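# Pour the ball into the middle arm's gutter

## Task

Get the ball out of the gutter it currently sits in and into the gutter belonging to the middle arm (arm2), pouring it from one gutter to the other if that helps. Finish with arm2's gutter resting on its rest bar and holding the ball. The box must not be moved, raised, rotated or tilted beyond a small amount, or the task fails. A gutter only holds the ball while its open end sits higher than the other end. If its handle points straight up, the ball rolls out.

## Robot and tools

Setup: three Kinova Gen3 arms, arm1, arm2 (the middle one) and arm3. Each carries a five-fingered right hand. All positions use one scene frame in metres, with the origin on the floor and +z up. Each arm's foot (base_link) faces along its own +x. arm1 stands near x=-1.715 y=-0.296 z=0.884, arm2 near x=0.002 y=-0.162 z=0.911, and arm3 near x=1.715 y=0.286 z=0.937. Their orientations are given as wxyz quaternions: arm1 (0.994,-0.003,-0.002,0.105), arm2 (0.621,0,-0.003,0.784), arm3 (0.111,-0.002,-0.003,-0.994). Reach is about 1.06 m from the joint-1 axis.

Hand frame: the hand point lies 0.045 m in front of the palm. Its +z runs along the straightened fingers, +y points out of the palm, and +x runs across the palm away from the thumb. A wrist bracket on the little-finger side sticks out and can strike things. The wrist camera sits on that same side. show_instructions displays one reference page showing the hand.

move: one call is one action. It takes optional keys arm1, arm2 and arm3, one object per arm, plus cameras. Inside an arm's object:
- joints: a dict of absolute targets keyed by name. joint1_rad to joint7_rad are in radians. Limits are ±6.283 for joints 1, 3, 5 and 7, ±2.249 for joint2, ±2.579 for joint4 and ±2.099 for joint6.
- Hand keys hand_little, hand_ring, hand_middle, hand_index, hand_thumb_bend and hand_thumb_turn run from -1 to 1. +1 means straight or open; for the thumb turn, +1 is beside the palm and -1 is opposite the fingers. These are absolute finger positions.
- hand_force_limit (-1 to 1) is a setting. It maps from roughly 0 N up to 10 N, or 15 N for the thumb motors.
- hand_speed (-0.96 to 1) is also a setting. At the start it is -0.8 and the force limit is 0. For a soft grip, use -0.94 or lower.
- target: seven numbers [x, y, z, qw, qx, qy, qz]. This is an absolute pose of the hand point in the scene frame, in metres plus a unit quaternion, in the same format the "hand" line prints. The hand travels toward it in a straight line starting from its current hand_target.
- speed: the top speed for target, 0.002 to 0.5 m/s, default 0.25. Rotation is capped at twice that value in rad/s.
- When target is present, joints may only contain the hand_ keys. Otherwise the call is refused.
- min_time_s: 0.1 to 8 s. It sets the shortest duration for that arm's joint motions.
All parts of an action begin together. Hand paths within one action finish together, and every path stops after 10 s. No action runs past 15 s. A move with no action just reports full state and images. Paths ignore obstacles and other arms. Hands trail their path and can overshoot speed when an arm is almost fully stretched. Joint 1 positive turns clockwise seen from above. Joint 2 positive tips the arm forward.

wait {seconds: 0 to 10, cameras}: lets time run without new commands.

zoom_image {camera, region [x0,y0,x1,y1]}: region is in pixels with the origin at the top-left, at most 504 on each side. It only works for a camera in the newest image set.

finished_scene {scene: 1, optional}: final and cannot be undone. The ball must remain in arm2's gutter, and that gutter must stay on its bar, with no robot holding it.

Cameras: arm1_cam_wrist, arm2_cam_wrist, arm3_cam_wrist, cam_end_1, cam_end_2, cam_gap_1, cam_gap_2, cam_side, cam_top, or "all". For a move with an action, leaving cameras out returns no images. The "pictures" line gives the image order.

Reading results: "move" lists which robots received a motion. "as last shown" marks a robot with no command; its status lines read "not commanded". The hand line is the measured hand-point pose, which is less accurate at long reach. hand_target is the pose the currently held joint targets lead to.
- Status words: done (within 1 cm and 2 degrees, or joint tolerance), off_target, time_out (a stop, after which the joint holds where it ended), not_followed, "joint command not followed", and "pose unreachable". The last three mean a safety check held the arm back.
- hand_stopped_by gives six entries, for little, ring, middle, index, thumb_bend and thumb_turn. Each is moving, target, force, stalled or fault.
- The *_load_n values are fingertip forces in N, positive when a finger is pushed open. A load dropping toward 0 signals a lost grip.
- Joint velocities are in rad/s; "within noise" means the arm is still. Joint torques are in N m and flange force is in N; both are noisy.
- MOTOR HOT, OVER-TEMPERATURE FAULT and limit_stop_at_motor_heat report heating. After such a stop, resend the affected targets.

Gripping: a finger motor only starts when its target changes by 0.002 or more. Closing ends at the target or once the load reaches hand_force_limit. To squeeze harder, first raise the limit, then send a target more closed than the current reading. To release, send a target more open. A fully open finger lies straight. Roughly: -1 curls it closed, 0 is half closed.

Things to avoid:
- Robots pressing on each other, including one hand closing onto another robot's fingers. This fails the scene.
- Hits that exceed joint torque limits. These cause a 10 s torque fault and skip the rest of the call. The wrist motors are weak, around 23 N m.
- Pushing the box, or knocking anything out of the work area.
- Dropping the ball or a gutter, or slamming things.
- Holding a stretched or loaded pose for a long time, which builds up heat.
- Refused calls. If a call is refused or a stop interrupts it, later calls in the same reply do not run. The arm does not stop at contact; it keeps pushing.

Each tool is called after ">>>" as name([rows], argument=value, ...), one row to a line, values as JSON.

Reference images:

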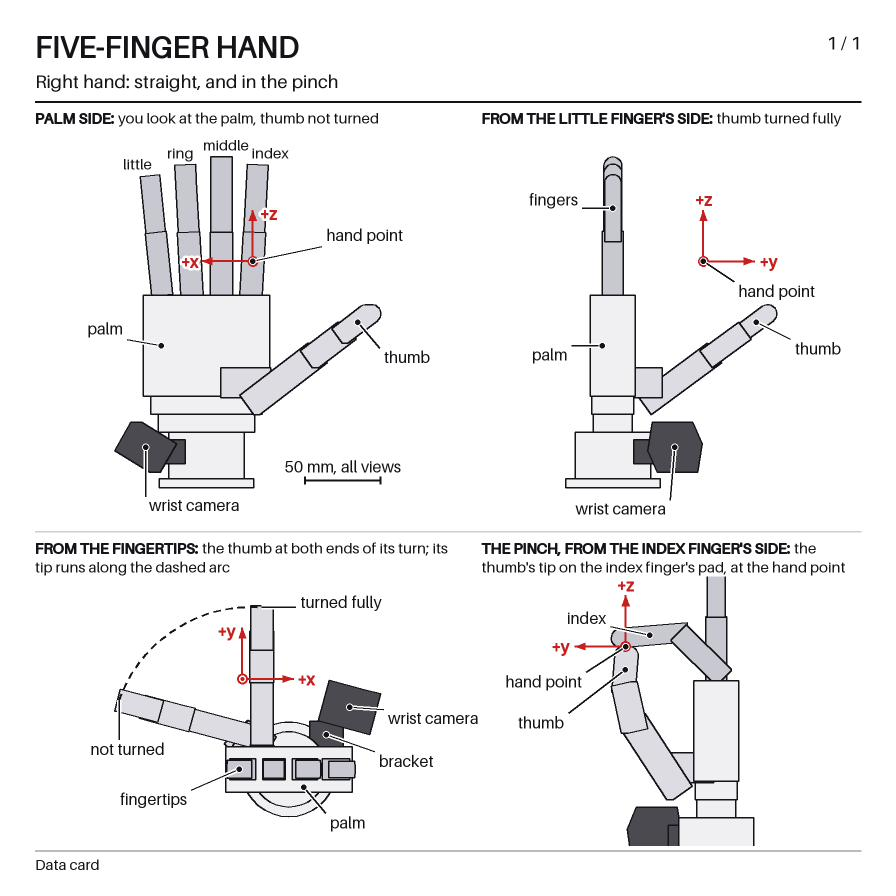

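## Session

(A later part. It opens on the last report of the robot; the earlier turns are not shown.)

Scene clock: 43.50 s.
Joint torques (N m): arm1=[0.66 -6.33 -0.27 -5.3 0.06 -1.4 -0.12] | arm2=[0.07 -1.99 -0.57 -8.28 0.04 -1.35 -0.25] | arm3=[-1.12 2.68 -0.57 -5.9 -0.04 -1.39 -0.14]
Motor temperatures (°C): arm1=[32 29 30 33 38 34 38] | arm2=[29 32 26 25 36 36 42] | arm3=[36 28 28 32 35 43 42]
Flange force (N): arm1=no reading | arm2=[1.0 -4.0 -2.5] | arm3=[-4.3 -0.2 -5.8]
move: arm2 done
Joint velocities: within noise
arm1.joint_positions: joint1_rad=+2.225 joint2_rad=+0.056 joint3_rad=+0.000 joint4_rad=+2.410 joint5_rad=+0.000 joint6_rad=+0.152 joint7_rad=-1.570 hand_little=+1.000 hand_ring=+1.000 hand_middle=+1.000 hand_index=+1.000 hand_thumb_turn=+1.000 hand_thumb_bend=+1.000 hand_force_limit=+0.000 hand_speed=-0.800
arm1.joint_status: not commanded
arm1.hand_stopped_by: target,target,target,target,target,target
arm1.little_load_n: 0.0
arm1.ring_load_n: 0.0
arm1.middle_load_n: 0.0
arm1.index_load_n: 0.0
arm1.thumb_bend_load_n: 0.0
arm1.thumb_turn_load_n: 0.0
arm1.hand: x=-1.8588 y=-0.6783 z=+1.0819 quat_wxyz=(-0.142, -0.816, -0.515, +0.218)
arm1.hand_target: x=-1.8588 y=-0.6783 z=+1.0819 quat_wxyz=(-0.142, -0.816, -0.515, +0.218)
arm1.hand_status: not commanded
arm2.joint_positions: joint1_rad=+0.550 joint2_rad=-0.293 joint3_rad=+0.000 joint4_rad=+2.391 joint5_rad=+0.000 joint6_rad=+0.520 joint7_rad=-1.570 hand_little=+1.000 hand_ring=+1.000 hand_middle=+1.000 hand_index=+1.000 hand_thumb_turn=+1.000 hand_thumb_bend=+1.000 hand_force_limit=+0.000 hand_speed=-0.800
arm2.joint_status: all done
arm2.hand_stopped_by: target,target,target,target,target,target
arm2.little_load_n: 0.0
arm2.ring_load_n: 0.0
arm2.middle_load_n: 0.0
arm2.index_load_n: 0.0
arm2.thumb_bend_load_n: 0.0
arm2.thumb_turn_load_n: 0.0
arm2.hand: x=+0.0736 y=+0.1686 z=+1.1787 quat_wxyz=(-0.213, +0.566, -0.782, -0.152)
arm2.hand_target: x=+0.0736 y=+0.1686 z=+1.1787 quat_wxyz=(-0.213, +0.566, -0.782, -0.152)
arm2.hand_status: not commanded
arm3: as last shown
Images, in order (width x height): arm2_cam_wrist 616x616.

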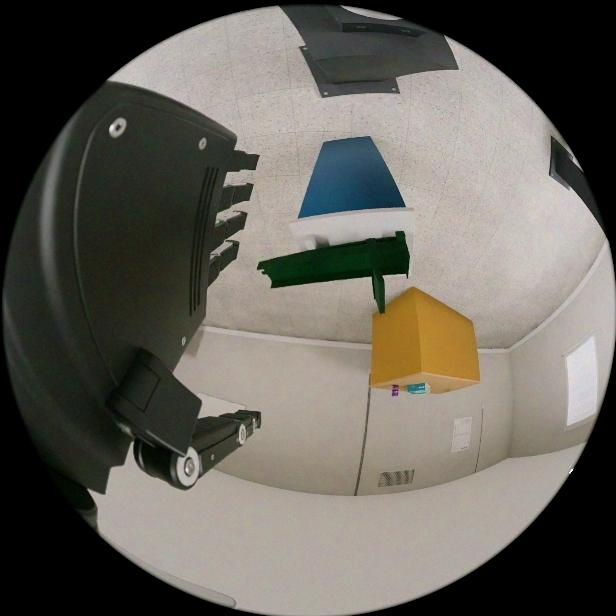

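>>> zoom_image(camera="arm2_cam_wrist", region=[180, 140, 300, 300])

>>> zoom_image(camera="arm2_cam_wrist", region=[140, 350, 300, 500])

Scaled by 3.150 from the camera's image (finer frame: 880x880).

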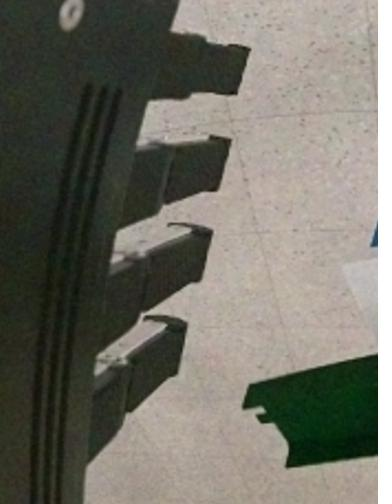

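Scaled by 3.150 from the camera's image (finer frame: 880x880).

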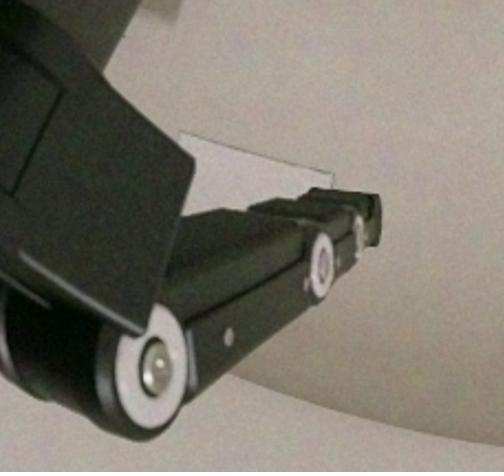

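>>> zoom_image(camera="arm2_cam_wrist", region=[340, 210, 430, 330])

Scaled by 4.200 from the camera's image (finer frame: 880x880).

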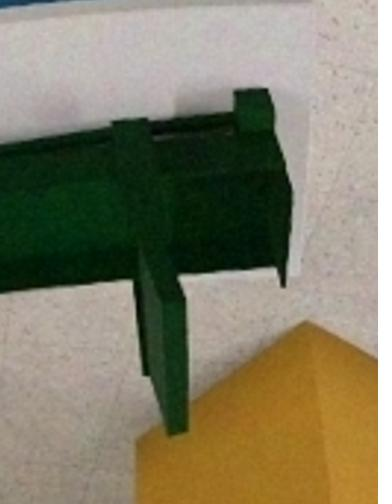

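>>> move(arm2={"joints": {"joint1_rad": 0.32}}, cameras=["arm2_cam_wrist"])

>>> zoom_image(camera="arm2_cam_wrist", region=[260, 200, 360, 330])

Scene clock: 47.63 s.
Joint torques (N m): arm1=[0.67 -6.32 -0.25 -5.27 0.07 -1.4 -0.16] | arm2=[0.07 -2 -0.45 -8.32 -0.01 -1.38 -0.23] | arm3=[-1.22 2.68 -0.53 -5.84 -0.05 -1.34 -0.14]
Motor temperatures (°C): arm1=[32 29 30 33 38 34 38] | arm2=[29 32 26 25 36 36 42] | arm3=[36 28 28 33 35 43 42]
Flange force (N): arm1=no reading | arm2=[1.1 -3.2 -2.6] | arm3=[-4.4 0.1 -5.8]
move: arm2 done
Joint velocities: within noise
arm1.joint_positions: joint1_rad=+2.225 joint2_rad=+0.056 joint3_rad=+0.000 joint4_rad=+2.410 joint5_rad=+0.000 joint6_rad=+0.152 joint7_rad=-1.570 hand_little=+1.000 hand_ring=+1.000 hand_middle=+1.000 hand_index=+1.000 hand_thumb_turn=+1.000 hand_thumb_bend=+1.000 hand_force_limit=+0.000 hand_speed=-0.800
arm1.joint_status: not commanded
arm1.hand_stopped_by: target,target,target,target,target,target
arm1.little_load_n: 0.0
arm1.ring_load_n: 0.0
arm1.middle_load_n: 0.0
arm1.index_load_n: 0.0
arm1.thumb_bend_load_n: 0.0
arm1.thumb_turn_load_n: 0.0
arm1.hand: x=-1.8588 y=-0.6783 z=+1.0819 quat_wxyz=(-0.142, -0.816, -0.515, +0.218)
arm1.hand_target: x=-1.8588 y=-0.6783 z=+1.0819 quat_wxyz=(-0.142, -0.816, -0.515, +0.218)
arm1.hand_status: not commanded
arm2.joint_positions: joint1_rad=+0.320 joint2_rad=-0.293 joint3_rad=+0.000 joint4_rad=+2.391 joint5_rad=+0.000 joint6_rad=+0.520 joint7_rad=-1.570 hand_little=+1.000 hand_ring=+1.000 hand_middle=+1.000 hand_index=+1.000 hand_thumb_turn=+1.000 hand_thumb_bend=+1.000 hand_force_limit=+0.000 hand_speed=-0.800
arm2.joint_status: all done
arm2.hand_stopped_by: target,target,target,target,target,target
arm2.little_load_n: 0.0
arm2.ring_load_n: 0.0
arm2.middle_load_n: 0.0
arm2.index_load_n: 0.0
arm2.thumb_bend_load_n: 0.0
arm2.thumb_turn_load_n: 0.0
arm2.hand: x=-0.0040 y=+0.1764 z=+1.1784 quat_wxyz=(-0.194, +0.652, -0.712, -0.175)
arm2.hand_target: x=-0.0040 y=+0.1764 z=+1.1784 quat_wxyz=(-0.194, +0.652, -0.712, -0.175)
arm2.hand_status: not commanded
arm3: as last shown
Images, in order (width x height): arm2_cam_wrist 616x616.

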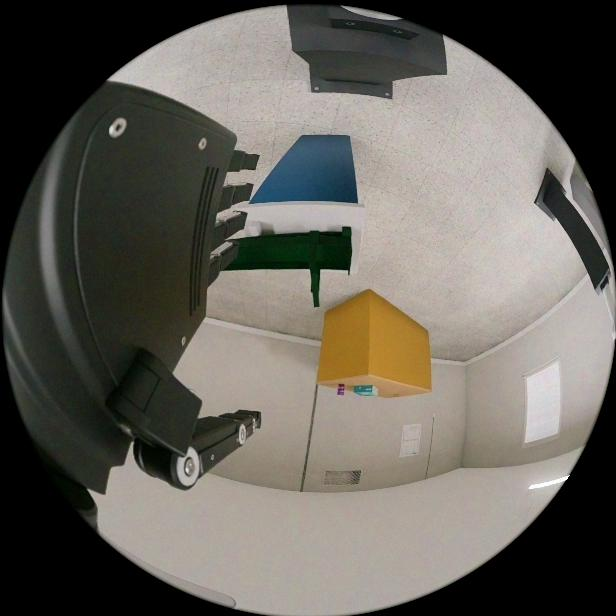

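Scaled by 3.877 from the camera's image (finer frame: 880x880).

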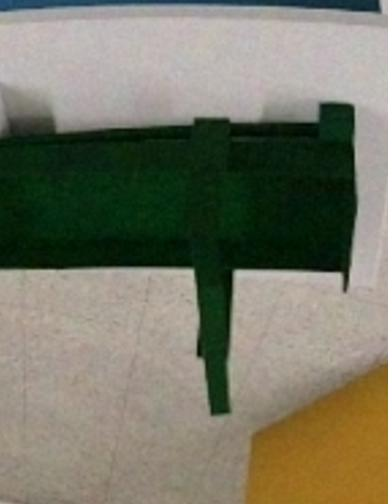

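>>> zoom_image(camera="arm2_cam_wrist", region=[295, 225, 345, 315])

Scaled by 5.600 from the camera's image (finer frame: 880x880).

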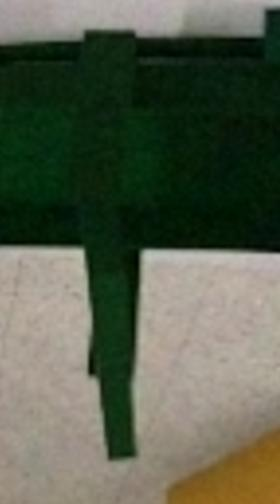

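>>> move(arm2={"joints": {"joint1_rad": 0.32, "joint2_rad": 0.2, "joint4_rad": 1.5, "joint6_rad": 1.44}}, cameras=["arm2_cam_wrist", "cam_top", "cam_side"])

>>> zoom_image(camera="arm2_cam_wrist", region=[220, 180, 400, 360])

>>> zoom_image(camera="cam_top", region=[410, 150, 510, 230])

Scene clock: 51.57 s.
Joint torques (N m): arm1=[0.67 -6.34 -0.22 -5.27 0.05 -1.41 -0.16] | arm2=[0.04 -11.22 -0.36 -8.07 -0.06 -0.11 -0.23] | arm3=[-1.19 2.65 -0.57 -5.83 -0.05 -1.38 -0.1]
Motor temperatures (°C): arm1=[32 29 30 33 38 34 38] | arm2=[29 32 26 25 36 36 42] | arm3=[36 28 28 33 35 43 42]
Flange force (N): arm1=no reading | arm2=[1.2 -1.0 -0.5] | arm3=[-4.4 0.0 -6.0]
move: arm2 done
Joint velocities: within noise
arm1.joint_positions: joint1_rad=+2.225 joint2_rad=+0.056 joint3_rad=+0.000 joint4_rad=+2.410 joint5_rad=+0.000 joint6_rad=+0.152 joint7_rad=-1.570 hand_little=+1.000 hand_ring=+1.000 hand_middle=+1.000 hand_index=+1.000 hand_thumb_turn=+1.000 hand_thumb_bend=+1.000 hand_force_limit=+0.000 hand_speed=-0.800
arm1.joint_status: not commanded
arm1.hand_stopped_by: target,target,target,target,target,target
arm1.little_load_n: 0.0
arm1.ring_load_n: 0.0
arm1.middle_load_n: 0.0
arm1.index_load_n: 0.0
arm1.thumb_bend_load_n: 0.0
arm1.thumb_turn_load_n: 0.0
arm1.hand: x=-1.8588 y=-0.6783 z=+1.0819 quat_wxyz=(-0.142, -0.816, -0.515, +0.218)
arm1.hand_target: x=-1.8588 y=-0.6783 z=+1.0819 quat_wxyz=(-0.142, -0.816, -0.515, +0.218)
arm1.hand_status: not commanded
arm2.joint_positions: joint1_rad=+0.320 joint2_rad=+0.200 joint3_rad=+0.000 joint4_rad=+1.500 joint5_rad=+0.000 joint6_rad=+1.440 joint7_rad=-1.570 hand_little=+1.000 hand_ring=+1.000 hand_middle=+1.000 hand_index=+1.000 hand_thumb_turn=+1.000 hand_thumb_bend=+1.000 hand_force_limit=+0.000 hand_speed=-0.800
arm2.joint_status: all done
arm2.hand_stopped_by: target,target,target,target,target,target
arm2.little_load_n: 0.0
arm2.ring_load_n: 0.0
arm2.middle_load_n: 0.0
arm2.index_load_n: 0.0
arm2.thumb_bend_load_n: 0.0
arm2.thumb_turn_load_n: 0.0
arm2.hand: x=+0.0036 y=+0.2646 z=+1.2476 quat_wxyz=(-0.004, +0.675, -0.738, -0.001)
arm2.hand_target: x=+0.0036 y=+0.2646 z=+1.2476 quat_wxyz=(-0.004, +0.675, -0.738, -0.001)
arm2.hand_status: not commanded
arm3: as last shown
pictures: arm2_cam_wrist, cam_side, cam_top
Images, in order (width x height): arm2_cam_wrist 616x616, cam_side 896x504, cam_top 896x504.

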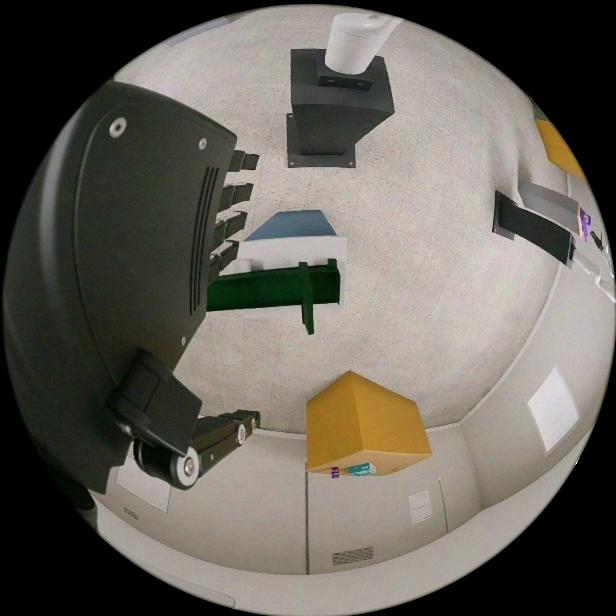

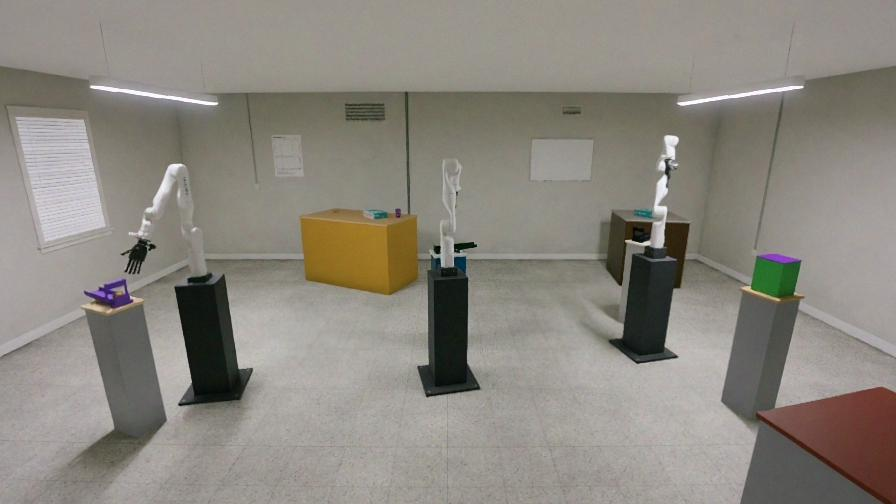

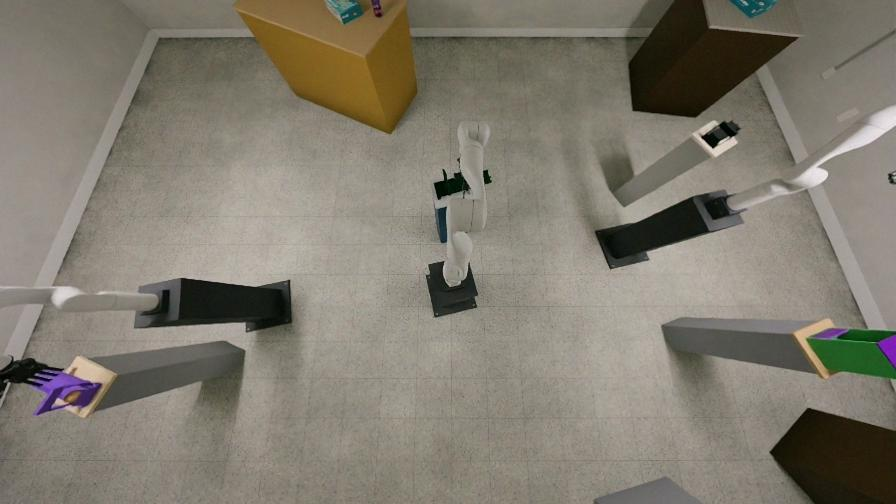

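Scaled by 2.800 from the camera's image (finer frame: 880x880).

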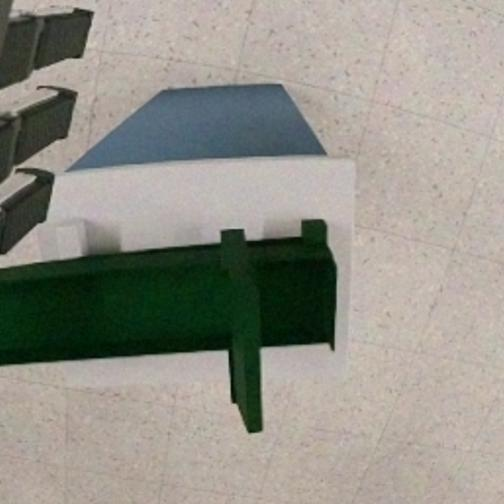

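Scaled by 5.040.

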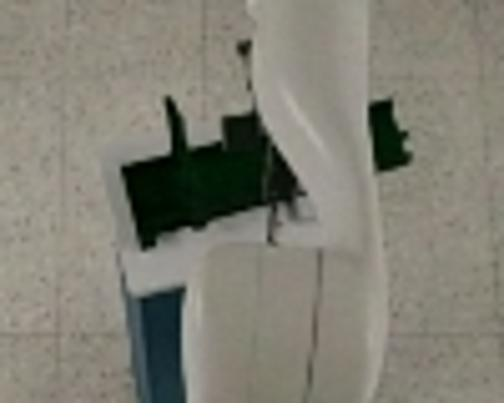

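>>> zoom_image(camera="arm2_cam_wrist", region=[280, 240, 350, 340])

Scaled by 5.040 from the camera's image (finer frame: 880x880).

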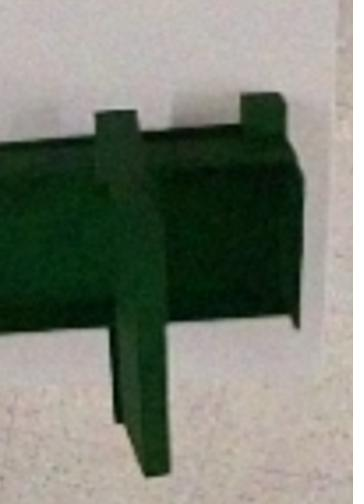

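>>> zoom_image(camera="cam_top", region=[0, 260, 240, 430])

>>> zoom_image(camera="cam_side", region=[60, 140, 260, 340])

Scaled by 2.100.

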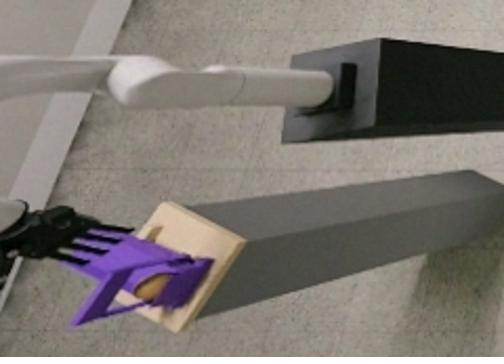

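Scaled by 2.520.

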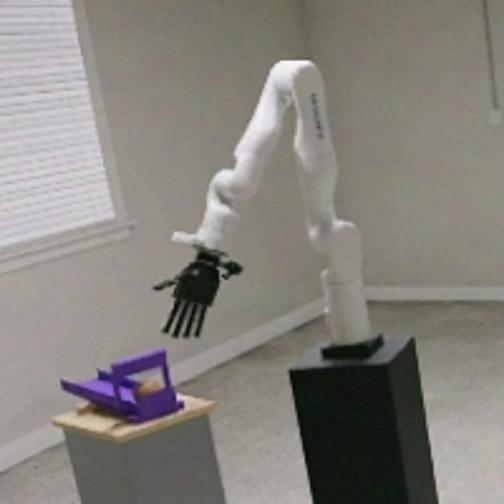

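>>> move(arm2={"target": [-0.056, 0.4206, 1.11, 0.6093, -0.5204, 0.3886, -0.455], "speed": 0.2, "joints": {"hand_little": 0.0, "hand_ring": 0.0, "hand_middle": 0.0, "hand_index": 0.0, "hand_thumb_turn": -1.0, "hand_thumb_bend": 0.4, "hand_speed": -0.2}}, cameras=["arm2_cam_wrist", "cam_top", "cam_side", "cam_end_1"])

Scene clock: 63.87 s.
Joint torques (N m): arm1=[0.67 -6.33 -0.25 -5.25 0.06 -1.41 -0.16] | arm2=[0.15 -20.83 3.4 -4.02 1.55 1.84 -0.23] | arm3=[-1.15 2.68 -0.56 -5.82 -0.06 -1.31 -0.09]
Motor temperatures (°C): arm1=[32 29 30 33 38 34 38] | arm2=[29 32 26 25 36 36 42] | arm3=[36 28 27 33 35 43 42]
Flange force (N): arm1=no reading | arm2=[0.2 -1.4 0.3] | arm3=[-4.4 0.0 -5.8]
move: arm2 done
Joint velocities: within noise
arm1.joint_positions: joint1_rad=+2.225 joint2_rad=+0.056 joint3_rad=+0.000 joint4_rad=+2.410 joint5_rad=+0.000 joint6_rad=+0.152 joint7_rad=-1.570 hand_little=+1.000 hand_ring=+1.000 hand_middle=+1.000 hand_index=+1.000 hand_thumb_turn=+1.000 hand_thumb_bend=+1.000 hand_force_limit=+0.000 hand_speed=-0.800
arm1.joint_status: not commanded
arm1.hand_stopped_by: target,target,target,target,target,target
arm1.little_load_n: 0.0
arm1.ring_load_n: 0.0
arm1.middle_load_n: 0.0
arm1.index_load_n: -0.5
arm1.thumb_bend_load_n: 0.0
arm1.thumb_turn_load_n: 0.0
arm1.hand: x=-1.8588 y=-0.6783 z=+1.0819 quat_wxyz=(-0.142, -0.816, -0.515, +0.218)
arm1.hand_target: x=-1.8588 y=-0.6783 z=+1.0819 quat_wxyz=(-0.142, -0.816, -0.515, +0.218)
arm1.hand_status: not commanded
arm2.joint_positions: joint1_rad=-0.558 joint2_rad=+1.173 joint3_rad=+0.156 joint4_rad=+1.295 joint5_rad=+1.238 joint6_rad=+1.855 joint7_rad=-2.443 hand_little=+0.000 hand_ring=+0.000 hand_middle=+0.000 hand_index=+0.000 hand_thumb_turn=-1.000 hand_thumb_bend=+0.400 hand_force_limit=+0.000 hand_speed=-0.200
arm2.joint_status: all done
arm2.hand_stopped_by: target,target,target,target,target,target
arm2.little_load_n: 0.0
arm2.ring_load_n: 0.0
arm2.middle_load_n: 0.0
arm2.index_load_n: 0.0
arm2.thumb_bend_load_n: 0.0
arm2.thumb_turn_load_n: 0.0
arm2.hand: x=-0.0560 y=+0.4206 z=+1.1100 quat_wxyz=(-0.609, +0.520, -0.389, +0.455)
arm2.hand_target: x=-0.0560 y=+0.4206 z=+1.1100 quat_wxyz=(-0.609, +0.520, -0.389, +0.455)
arm2.hand_status: done (0.000 m and 0.0 deg from the pose sent, 0.216 m and 100.5 deg at the start)
arm3.joint_positions: joint1_rad=-0.900 joint2_rad=-0.596 joint3_rad=-0.095 joint4_rad=+1.432 joint5_rad=-0.041 joint6_rad=+1.837 joint7_rad=-1.888 hand_little=+1.000 hand_ring=+1.000 hand_middle=+1.000 hand_index=+1.000 hand_thumb_turn=+1.000 hand_thumb_bend=+1.000 hand_force_limit=+0.000 hand_speed=-0.800
arm3.joint_status: not commanded
arm3.hand_stopped_by: target,target,target,target,target,target
arm3.little_load_n: 0.0
arm3.ring_load_n: 0.0
arm3.middle_load_n: 0.0
arm3.index_load_n: 0.0
arm3.thumb_bend_load_n: 0.0
arm3.thumb_turn_load_n: 0.0
arm3.hand: x=+1.6988 y=+0.0992 z=+1.5148 quat_wxyz=(-0.155, -0.871, -0.431, +0.175)
arm3.hand_target: x=+1.6988 y=+0.0992 z=+1.5148 quat_wxyz=(-0.155, -0.871, -0.431, +0.175)
arm3.hand_status: not commanded
pictures: arm2_cam_wrist, cam_end_1, cam_side, cam_top
Images, in order (width x height): arm2_cam_wrist 616x616, cam_end_1 896x504, cam_side 896x504, cam_top 896x504.

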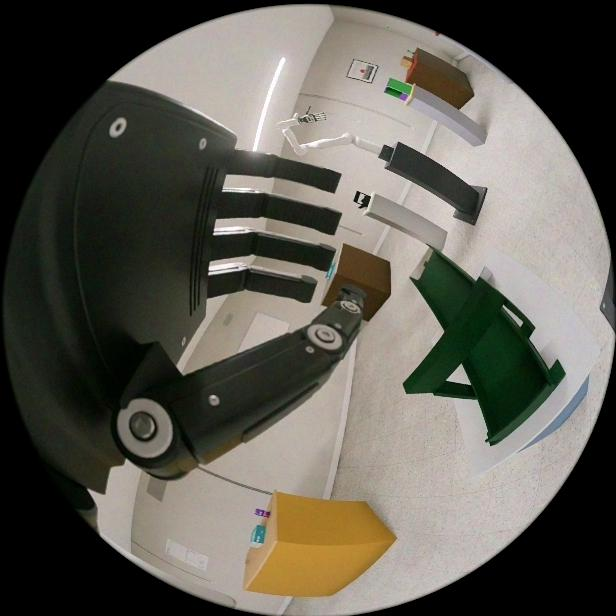

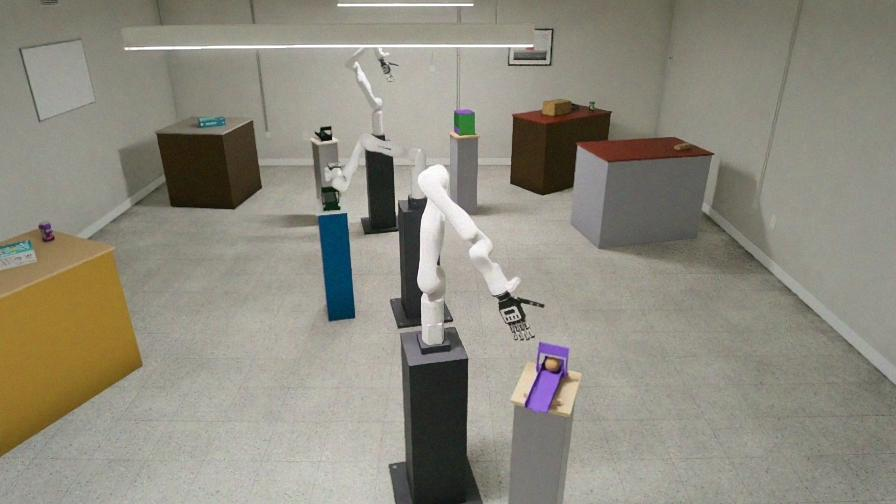

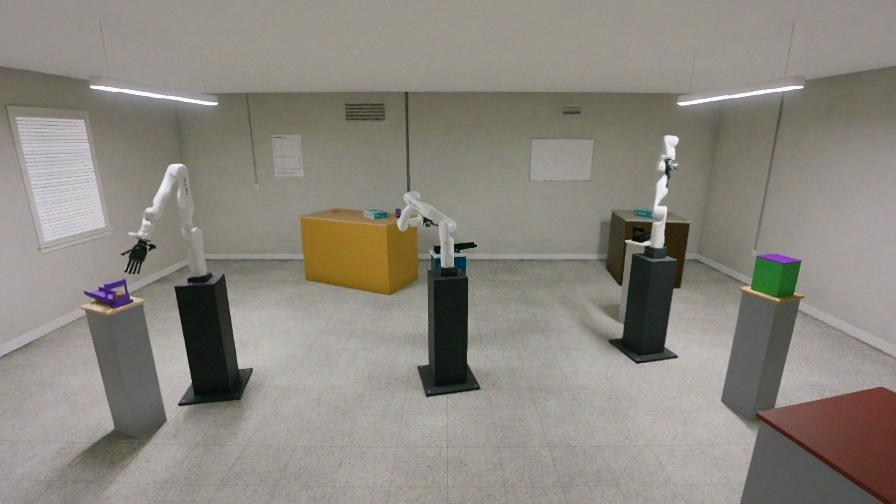

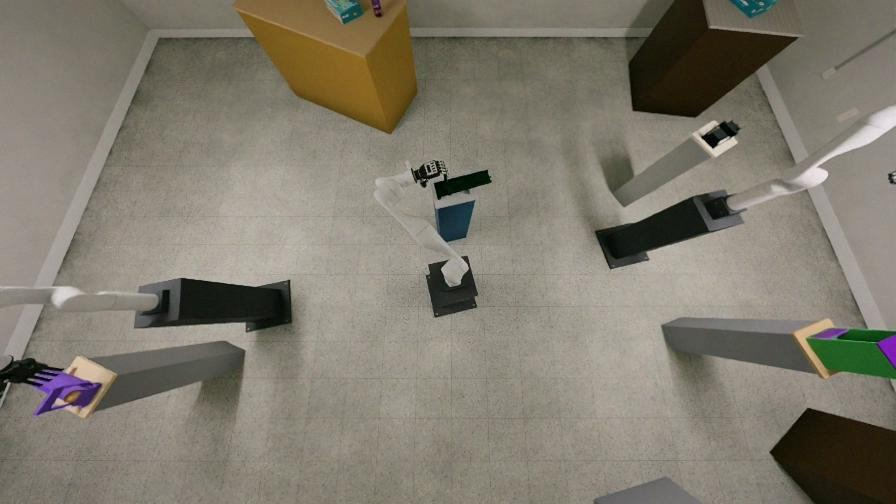

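>>> zoom_image(camera="arm2_cam_wrist", region=[380, 220, 580, 460])

>>> zoom_image(camera="arm2_cam_wrist", region=[190, 130, 390, 480])

Scaled by 2.100 from the camera's image (finer frame: 880x880).

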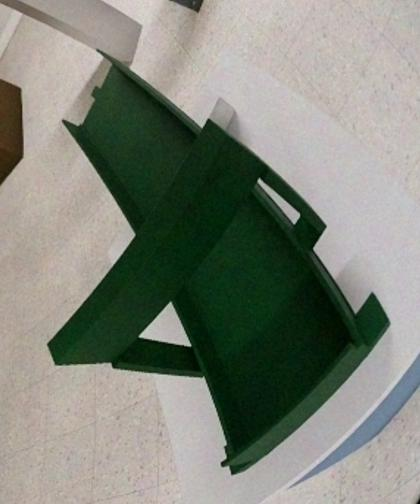

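Scaled by 1.440 from the camera's image (finer frame: 880x880).

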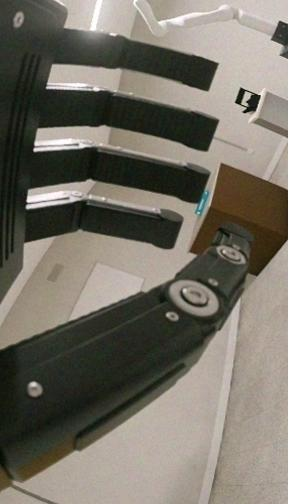

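>>> move(arm2={"target": [-0.0514, 0.4201, 1.035, 0.6093, -0.5204, 0.3886, -0.455], "speed": 0.1}, cameras=["arm2_cam_wrist"])

>>> zoom_image(camera="arm2_cam_wrist", region=[200, 130, 500, 430])

Scene clock: 67.30 s.
Joint torques (N m): arm1=[0.66 -6.35 -0.23 -5.26 0.07 -1.4 -0.14] | arm2=[0.19 -21.19 3.46 -3.38 1.37 1.98 -0.25] | arm3=[-1.2 2.63 -0.52 -5.81 -0.04 -1.31 -0.1]
Motor temperatures (°C): arm1=[32 29 30 33 38 34 38] | arm2=[29 32 26 25 36 36 42] | arm3=[36 28 27 33 35 43 42]
Flange force (N): arm1=no reading | arm2=[0.0 -1.4 0.2] | arm3=[-4.5 0.2 -5.9]
move: arm2 done
Joint velocities: within noise
arm1.joint_positions: joint1_rad=+2.225 joint2_rad=+0.056 joint3_rad=+0.000 joint4_rad=+2.410 joint5_rad=+0.000 joint6_rad=+0.152 joint7_rad=-1.570 hand_little=+1.000 hand_ring=+1.000 hand_middle=+1.000 hand_index=+1.000 hand_thumb_turn=+1.000 hand_thumb_bend=+1.000 hand_force_limit=+0.000 hand_speed=-0.800
arm1.joint_status: not commanded
arm1.hand_stopped_by: target,target,target,target,target,target
arm1.little_load_n: 0.0
arm1.ring_load_n: 0.0
arm1.middle_load_n: 0.0
arm1.index_load_n: 0.0
arm1.thumb_bend_load_n: 0.0
arm1.thumb_turn_load_n: 0.0
arm1.hand: x=-1.8588 y=-0.6783 z=+1.0819 quat_wxyz=(-0.142, -0.816, -0.515, +0.218)
arm1.hand_target: x=-1.8588 y=-0.6783 z=+1.0819 quat_wxyz=(-0.142, -0.816, -0.515, +0.218)
arm1.hand_status: not commanded
arm2.joint_positions: joint1_rad=-0.544 joint2_rad=+1.318 joint3_rad=+0.139 joint4_rad=+1.241 joint5_rad=+1.208 joint6_rad=+1.837 joint7_rad=-2.537 hand_little=+0.000 hand_ring=+0.000 hand_middle=+0.000 hand_index=+0.000 hand_thumb_turn=-1.000 hand_thumb_bend=+0.400 hand_force_limit=+0.000 hand_speed=-0.200
arm2.joint_status: not commanded
arm2.hand_stopped_by: target,target,target,target,target,target
arm2.little_load_n: 0.0
arm2.ring_load_n: 0.0
arm2.middle_load_n: 0.0
arm2.index_load_n: 0.0
arm2.thumb_bend_load_n: 0.0
arm2.thumb_turn_load_n: 0.0
arm2.hand: x=-0.0514 y=+0.4201 z=+1.0350 quat_wxyz=(-0.609, +0.520, -0.389, +0.455)
arm2.hand_target: x=-0.0514 y=+0.4201 z=+1.0350 quat_wxyz=(-0.609, +0.520, -0.389, +0.455)
arm2.hand_status: done (0.000 m and 0.0 deg from the pose sent, 0.075 m and 0.0 deg at the start)
arm3: as last shown
Images, in order (width x height): arm2_cam_wrist 616x616.

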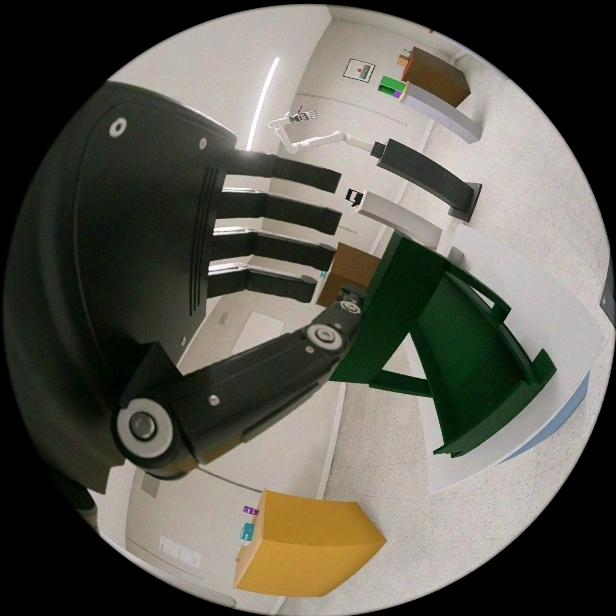

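Scaled by 1.680 from the camera's image (finer frame: 880x880).

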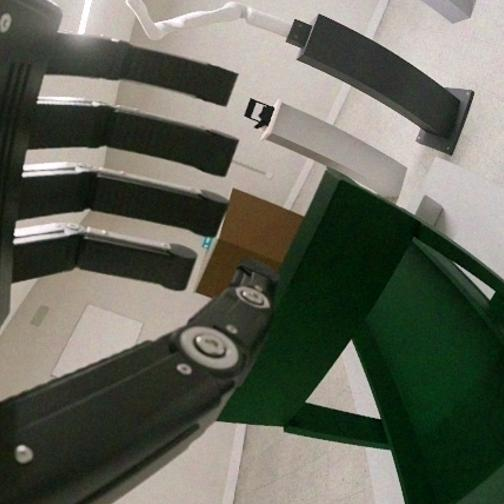

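>>> zoom_image(camera="arm2_cam_wrist", region=[320, 210, 460, 400])

Scaled by 2.653 from the camera's image (finer frame: 880x880).

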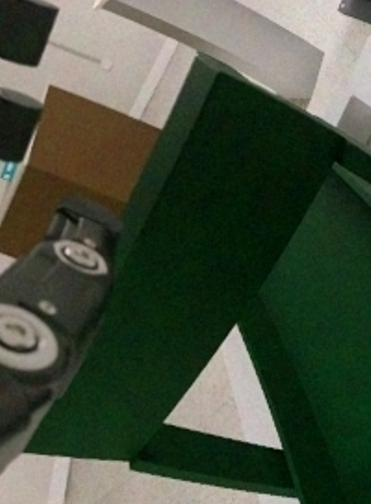

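>>> move(arm2={"target": [-0.0514, 0.4201, 1.015, 0.6093, -0.5204, 0.3886, -0.455], "speed": 0.1, "joints": {"hand_thumb_bend": 0.8}}, cameras=["arm2_cam_wrist"])

>>> zoom_image(camera="arm2_cam_wrist", region=[270, 170, 450, 420])

Scene clock: 75.23 s.
Joint torques (N m): arm1=[0.66 -6.33 -0.28 -5.27 0.06 -1.44 -0.14] | arm2=[0.2 -21.31 3.41 -3.39 1.34 2.04 -0.28] | arm3=[-1.19 2.66 -0.61 -5.85 -0.08 -1.31 -0.14]
Motor temperatures (°C): arm1=[32 29 30 33 38 34 38] | arm2=[29 33 26 25 36 36 42] | arm3=[36 28 27 33 35 43 42]
Flange force (N): arm1=no reading | arm2=[0.3 -1.5 0.4] | arm3=[-4.5 -0.2 -5.7]
move: arm2 done
Joint velocities: within noise
arm1.joint_positions: joint1_rad=+2.225 joint2_rad=+0.056 joint3_rad=+0.000 joint4_rad=+2.410 joint5_rad=+0.000 joint6_rad=+0.152 joint7_rad=-1.570 hand_little=+1.000 hand_ring=+1.000 hand_middle=+1.000 hand_index=+1.000 hand_thumb_turn=+1.000 hand_thumb_bend=+1.000 hand_force_limit=+0.000 hand_speed=-0.800
arm1.joint_status: not commanded
arm1.hand_stopped_by: target,target,target,target,target,target
arm1.little_load_n: 0.0
arm1.ring_load_n: 0.0
arm1.middle_load_n: 0.0
arm1.index_load_n: 0.0
arm1.thumb_bend_load_n: -0.5
arm1.thumb_turn_load_n: 0.0
arm1.hand: x=-1.8588 y=-0.6783 z=+1.0819 quat_wxyz=(-0.142, -0.816, -0.515, +0.218)
arm1.hand_target: x=-1.8588 y=-0.6783 z=+1.0819 quat_wxyz=(-0.142, -0.816, -0.515, +0.218)
arm1.hand_status: not commanded
arm2.joint_positions: joint1_rad=-0.542 joint2_rad=+1.359 joint3_rad=+0.135 joint4_rad=+1.215 joint5_rad=+1.201 joint6_rad=+1.836 joint7_rad=-2.554 hand_little=+0.000 hand_ring=+0.000 hand_middle=+0.000 hand_index=+0.000 hand_thumb_turn=-1.000 hand_thumb_bend=+0.800 hand_force_limit=+0.000 hand_speed=-0.200
arm2.joint_status: all done
arm2.hand_stopped_by: target,target,target,target,target,target
arm2.little_load_n: 0.0
arm2.ring_load_n: 0.0
arm2.middle_load_n: 0.0
arm2.index_load_n: 0.0
arm2.thumb_bend_load_n: 0.0
arm2.thumb_turn_load_n: 0.0
arm2.hand: x=-0.0514 y=+0.4201 z=+1.0150 quat_wxyz=(-0.609, +0.520, -0.389, +0.455)
arm2.hand_target: x=-0.0514 y=+0.4201 z=+1.0150 quat_wxyz=(-0.609, +0.520, -0.389, +0.455)
arm2.hand_status: done (0.000 m and 0.0 deg from the pose sent, 0.020 m and 0.0 deg at the start)
arm3: as last shown
Images, in order (width x height): arm2_cam_wrist 616x616.

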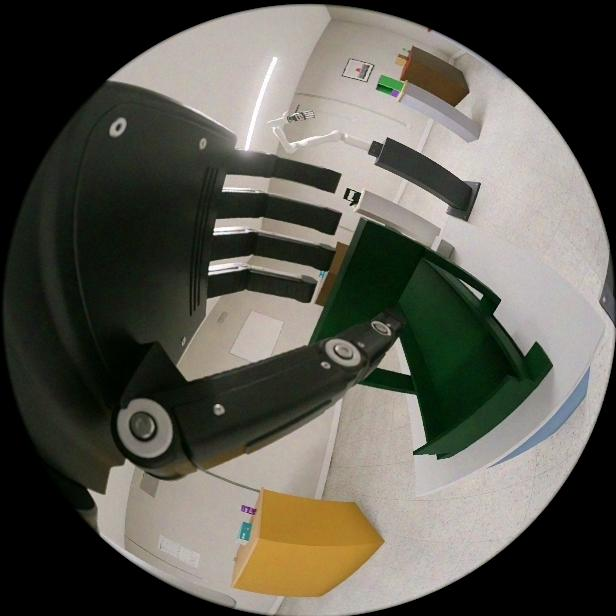

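Scaled by 2.016 from the camera's image (finer frame: 880x880).

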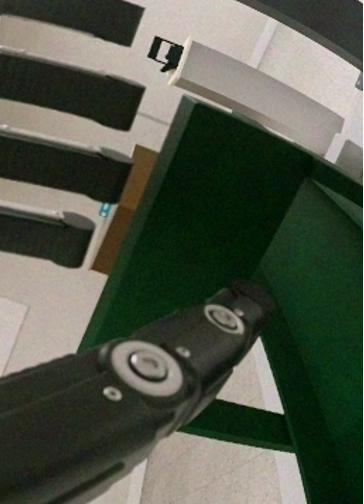

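>>> move(arm2={"target": [-0.0585, 0.4337, 1.004, 0.6065, -0.5122, 0.3991, -0.4605], "speed": 0.08}, cameras=["arm2_cam_wrist"])

>>> zoom_image(camera="arm2_cam_wrist", region=[270, 150, 450, 400])

Scene clock: 78.67 s.
Joint torques (N m): arm1=[0.66 -6.31 -0.27 -5.27 0.06 -1.42 -0.15] | arm2=[-1.22 -19.49 0.46 -4.61 0.84 -0.84 -0.4] | arm3=[-1.12 2.67 -0.61 -5.89 -0.04 -1.34 -0.08]
Motor temperatures (°C): arm1=[32 29 30 33 38 34 38] | arm2=[29 33 26 25 36 36 42] | arm3=[36 28 27 33 35 43 42]
Flange force (N): arm1=no reading | arm2=[3.0 -8.3 3.2] | arm3=[-4.3 -0.2 -5.7]
move: arm2 done
Joint velocities: within noise
arm1.joint_positions: joint1_rad=+2.225 joint2_rad=+0.056 joint3_rad=+0.000 joint4_rad=+2.410 joint5_rad=+0.000 joint6_rad=+0.152 joint7_rad=-1.570 hand_little=+1.000 hand_ring=+1.000 hand_middle=+1.000 hand_index=+1.000 hand_thumb_turn=+1.000 hand_thumb_bend=+1.000 hand_force_limit=+0.000 hand_speed=-0.800
arm1.joint_status: not commanded
arm1.hand_stopped_by: target,target,target,target,target,target
arm1.little_load_n: 0.0
arm1.ring_load_n: 0.0
arm1.middle_load_n: 0.0
arm1.index_load_n: 0.0
arm1.thumb_bend_load_n: -0.5
arm1.thumb_turn_load_n: 0.0
arm1.hand: x=-1.8588 y=-0.6783 z=+1.0819 quat_wxyz=(-0.142, -0.816, -0.515, +0.218)
arm1.hand_target: x=-1.8588 y=-0.6783 z=+1.0819 quat_wxyz=(-0.142, -0.816, -0.515, +0.218)
arm1.hand_status: not commanded
arm2.joint_positions: joint1_rad=-0.529 joint2_rad=+1.420 joint3_rad=+0.145 joint4_rad=+1.082 joint5_rad=+1.197 joint6_rad=+1.868 joint7_rad=-2.494 hand_little=+0.000 hand_ring=+0.000 hand_middle=+0.001 hand_index=+0.000 hand_thumb_turn=-1.000 hand_thumb_bend=+0.800 hand_force_limit=+0.000 hand_speed=-0.200
arm2.joint_status: not commanded
arm2.hand_stopped_by: target,target,target,target,target,target
arm2.little_load_n: 0.0
arm2.ring_load_n: 0.0
arm2.middle_load_n: 8.0
arm2.index_load_n: 0.0
arm2.thumb_bend_load_n: 0.0
arm2.thumb_turn_load_n: 0.0
arm2.hand: x=-0.0585 y=+0.4337 z=+1.0040 quat_wxyz=(-0.606, +0.512, -0.399, +0.460)
arm2.hand_target: x=-0.0585 y=+0.4337 z=+1.0040 quat_wxyz=(-0.606, +0.512, -0.399, +0.460)
arm2.hand_status: done (0.000 m and 0.0 deg from the pose sent, 0.019 m and 1.7 deg at the start)
arm3: as last shown
Images, in order (width x height): arm2_cam_wrist 616x616.

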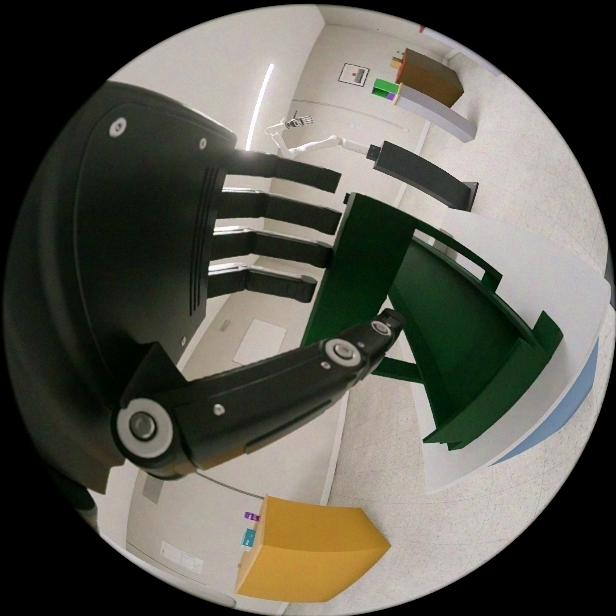

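Scaled by 2.016 from the camera's image (finer frame: 880x880).

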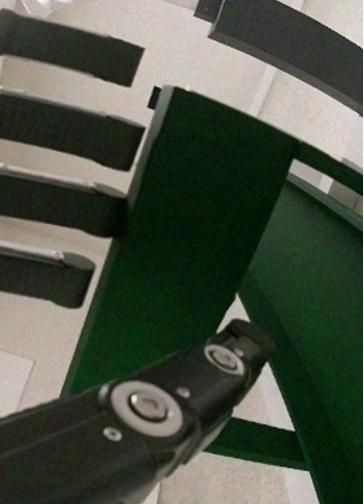

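>>> move(arm2={"target": [-0.0585, 0.4337, 1.025, 0.6065, -0.5122, 0.3991, -0.4605], "speed": 0.08})

>>> move(arm2={"target": [-0.0323, 0.4379, 1.025, 0.6065, -0.5122, 0.3991, -0.4605], "speed": 0.08})

>>> move(arm2={"target": [-0.0323, 0.4379, 1.004, 0.6065, -0.5122, 0.3991, -0.4605], "speed": 0.05}, cameras=["arm2_cam_wrist"])

>>> zoom_image(camera="arm2_cam_wrist", region=[270, 150, 450, 400])

Scene clock: 80.30 s.
Joint torques (N m): arm1=[0.69 -6.34 -0.25 -5.27 0.07 -1.41 -0.14] | arm2=[0.15 -21.88 3.39 -3.87 1.5 1.85 -0.29] | arm3=[-1.18 2.67 -0.53 -5.83 -0.07 -1.35 -0.1]
Motor temperatures (°C): arm1=[32 29 30 33 38 34 38] | arm2=[29 33 26 25 36 36 42] | arm3=[36 28 27 33 35 43 42]
Flange force (N): arm1=no reading | arm2=[0.1 -1.5 0.4] | arm3=[-4.4 0.1 -5.9]
move: arm2 done
Joint velocities: within noise
arm1.joint_positions: joint1_rad=+2.225 joint2_rad=+0.056 joint3_rad=+0.000 joint4_rad=+2.410 joint5_rad=+0.000 joint6_rad=+0.152 joint7_rad=-1.570 hand_little=+1.000 hand_ring=+1.000 hand_middle=+1.000 hand_index=+1.000 hand_thumb_turn=+1.000 hand_thumb_bend=+1.000 hand_force_limit=+0.000 hand_speed=-0.800
arm1.joint_status: not commanded
arm1.hand_stopped_by: target,target,target,target,target,target
arm1.little_load_n: 0.0
arm1.ring_load_n: 0.0
arm1.middle_load_n: 0.0
arm1.index_load_n: 0.0
arm1.thumb_bend_load_n: 0.0
arm1.thumb_turn_load_n: 0.0
arm1.hand: x=-1.8588 y=-0.6783 z=+1.0819 quat_wxyz=(-0.142, -0.816, -0.515, +0.218)
arm1.hand_target: x=-1.8588 y=-0.6783 z=+1.0819 quat_wxyz=(-0.142, -0.816, -0.515, +0.218)
arm1.hand_status: not commanded
arm2.joint_positions: joint1_rad=-0.532 joint2_rad=+1.376 joint3_rad=+0.149 joint4_rad=+1.113 joint5_rad=+1.204 joint6_rad=+1.868 joint7_rad=-2.480 hand_little=+0.000 hand_ring=+0.000 hand_middle=+0.000 hand_index=+0.000 hand_thumb_turn=-1.000 hand_thumb_bend=+0.800 hand_force_limit=+0.000 hand_speed=-0.200
arm2.joint_status: not commanded
arm2.hand_stopped_by: target,target,target,target,target,target
arm2.little_load_n: 0.0
arm2.ring_load_n: 0.0
arm2.middle_load_n: 0.0
arm2.index_load_n: 0.0
arm2.thumb_bend_load_n: 0.0
arm2.thumb_turn_load_n: 0.0
arm2.hand: x=-0.0585 y=+0.4337 z=+1.0250 quat_wxyz=(-0.606, +0.512, -0.399, +0.460)
arm2.hand_target: x=-0.0585 y=+0.4337 z=+1.0250 quat_wxyz=(-0.606, +0.512, -0.399, +0.460)
arm2.hand_status: done (0.000 m and 0.0 deg from the pose sent, 0.021 m and 0.0 deg at the start)
arm3: as last shown
pictures: none

Scene clock: 81.27 s.
Joint torques (N m): arm1=[0.67 -6.31 -0.25 -5.28 0.05 -1.41 -0.14] | arm2=[0.19 -21.53 3.64 -3.61 1.4 1.99 -0.26] | arm3=[-1.14 2.65 -0.56 -5.78 -0.03 -1.36 -0.14]
Motor temperatures (°C): arm1=[32 29 30 33 38 34 38] | arm2=[29 33 26 25 36 36 42] | arm3=[36 28 27 33 35 43 42]
Flange force (N): arm1=no reading | arm2=[0.1 -1.5 0.4] | arm3=[-4.6 -0.1 -6.2]
move: arm2 done
Joint velocities: within noise
arm1.joint_positions: joint1_rad=+2.225 joint2_rad=+0.056 joint3_rad=+0.000 joint4_rad=+2.410 joint5_rad=+0.000 joint6_rad=+0.152 joint7_rad=-1.570 hand_little=+1.000 hand_ring=+1.000 hand_middle=+1.000 hand_index=+1.000 hand_thumb_turn=+1.000 hand_thumb_bend=+1.000 hand_force_limit=+0.000 hand_speed=-0.800
arm1.joint_status: not commanded
arm1.hand_stopped_by: target,target,target,target,target,target
arm1.little_load_n: 0.0
arm1.ring_load_n: 0.0
arm1.middle_load_n: 0.0
arm1.index_load_n: 0.0
arm1.thumb_bend_load_n: 0.0
arm1.thumb_turn_load_n: 0.0
arm1.hand: x=-1.8588 y=-0.6783 z=+1.0819 quat_wxyz=(-0.142, -0.816, -0.515, +0.218)
arm1.hand_target: x=-1.8588 y=-0.6783 z=+1.0819 quat_wxyz=(-0.142, -0.816, -0.515, +0.218)
arm1.hand_status: not commanded
arm2.joint_positions: joint1_rad=-0.500 joint2_rad=+1.358 joint3_rad=+0.156 joint4_rad=+1.174 joint5_rad=+1.218 joint6_rad=+1.827 joint7_rad=-2.517 hand_little=+0.000 hand_ring=+0.000 hand_middle=+0.000 hand_index=+0.000 hand_thumb_turn=-1.000 hand_thumb_bend=+0.800 hand_force_limit=+0.000 hand_speed=-0.200
arm2.joint_status: not commanded
arm2.hand_stopped_by: target,target,target,target,target,target
arm2.little_load_n: 0.0
arm2.ring_load_n: 0.0
arm2.middle_load_n: 0.0
arm2.index_load_n: 0.0
arm2.thumb_bend_load_n: 0.0
arm2.thumb_turn_load_n: 0.0
arm2.hand: x=-0.0323 y=+0.4379 z=+1.0250 quat_wxyz=(-0.606, +0.512, -0.399, +0.460)
arm2.hand_target: x=-0.0323 y=+0.4379 z=+1.0250 quat_wxyz=(-0.606, +0.512, -0.399, +0.460)
arm2.hand_status: done (0.000 m and 0.0 deg from the pose sent, 0.027 m and 0.0 deg at the start)
arm3: as last shown
pictures: none

Scene clock: 82.23 s.
Joint torques (N m): arm1=[0.64 -6.3 -0.23 -5.29 0.05 -1.41 -0.14] | arm2=[0.26 -21.68 3.47 -3.52 1.39 1.94 -0.31] | arm3=[-1.12 2.65 -0.58 -5.77 -0.08 -1.35 -0.1]
Motor temperatures (°C): arm1=[32 29 30 33 38 34 38] | arm2=[29 33 26 25 36 36 42] | arm3=[36 28 27 33 35 43 42]
Flange force (N): arm1=no reading | arm2=[-0.2 -1.5 0.2] | arm3=[-4.6 -0.1 -6.2]
move: arm2 done
Joint velocities: within noise
arm1.joint_positions: joint1_rad=+2.225 joint2_rad=+0.056 joint3_rad=+0.000 joint4_rad=+2.410 joint5_rad=+0.000 joint6_rad=+0.152 joint7_rad=-1.570 hand_little=+1.000 hand_ring=+1.000 hand_middle=+1.000 hand_index=+1.000 hand_thumb_turn=+1.000 hand_thumb_bend=+1.000 hand_force_limit=+0.000 hand_speed=-0.800
arm1.joint_status: not commanded
arm1.hand_stopped_by: target,target,target,target,target,target
arm1.little_load_n: 0.0
arm1.ring_load_n: 0.0
arm1.middle_load_n: 0.0
arm1.index_load_n: 0.0
arm1.thumb_bend_load_n: -0.5
arm1.thumb_turn_load_n: -0.5
arm1.hand: x=-1.8588 y=-0.6783 z=+1.0819 quat_wxyz=(-0.142, -0.816, -0.515, +0.218)
arm1.hand_target: x=-1.8588 y=-0.6783 z=+1.0819 quat_wxyz=(-0.142, -0.816, -0.515, +0.218)
arm1.hand_status: not commanded
arm2.joint_positions: joint1_rad=-0.498 joint2_rad=+1.403 joint3_rad=+0.152 joint4_rad=+1.144 joint5_rad=+1.212 joint6_rad=+1.826 joint7_rad=-2.532 hand_little=+0.000 hand_ring=+0.000 hand_middle=+0.000 hand_index=+0.000 hand_thumb_turn=-1.000 hand_thumb_bend=+0.800 hand_force_limit=+0.000 hand_speed=-0.200
arm2.joint_status: not commanded
arm2.hand_stopped_by: target,target,target,target,target,target
arm2.little_load_n: 0.0
arm2.ring_load_n: 0.0
arm2.middle_load_n: 0.0
arm2.index_load_n: 0.0
arm2.thumb_bend_load_n: 0.0
arm2.thumb_turn_load_n: 0.0
arm2.hand: x=-0.0323 y=+0.4379 z=+1.0040 quat_wxyz=(-0.606, +0.512, -0.399, +0.460)
arm2.hand_target: x=-0.0323 y=+0.4379 z=+1.0040 quat_wxyz=(-0.606, +0.512, -0.399, +0.460)
arm2.hand_status: done (0.000 m and 0.0 deg from the pose sent, 0.021 m and 0.0 deg at the start)
arm3: as last shown
Images, in order (width x height): arm2_cam_wrist 616x616.

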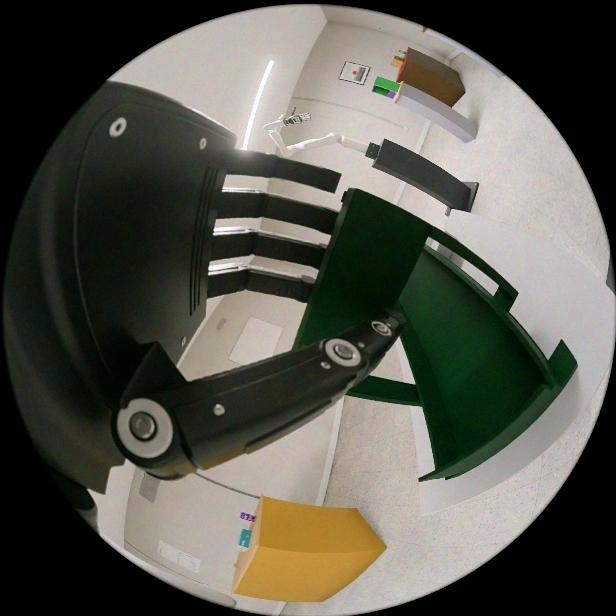

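Scaled by 2.016 from the camera's image (finer frame: 880x880).

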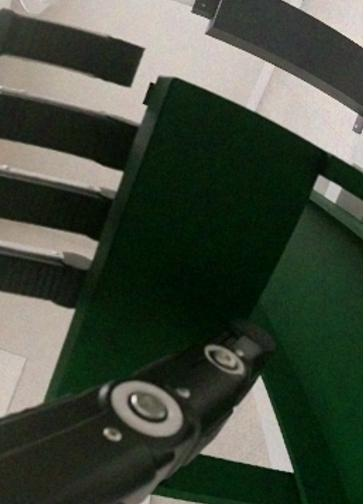

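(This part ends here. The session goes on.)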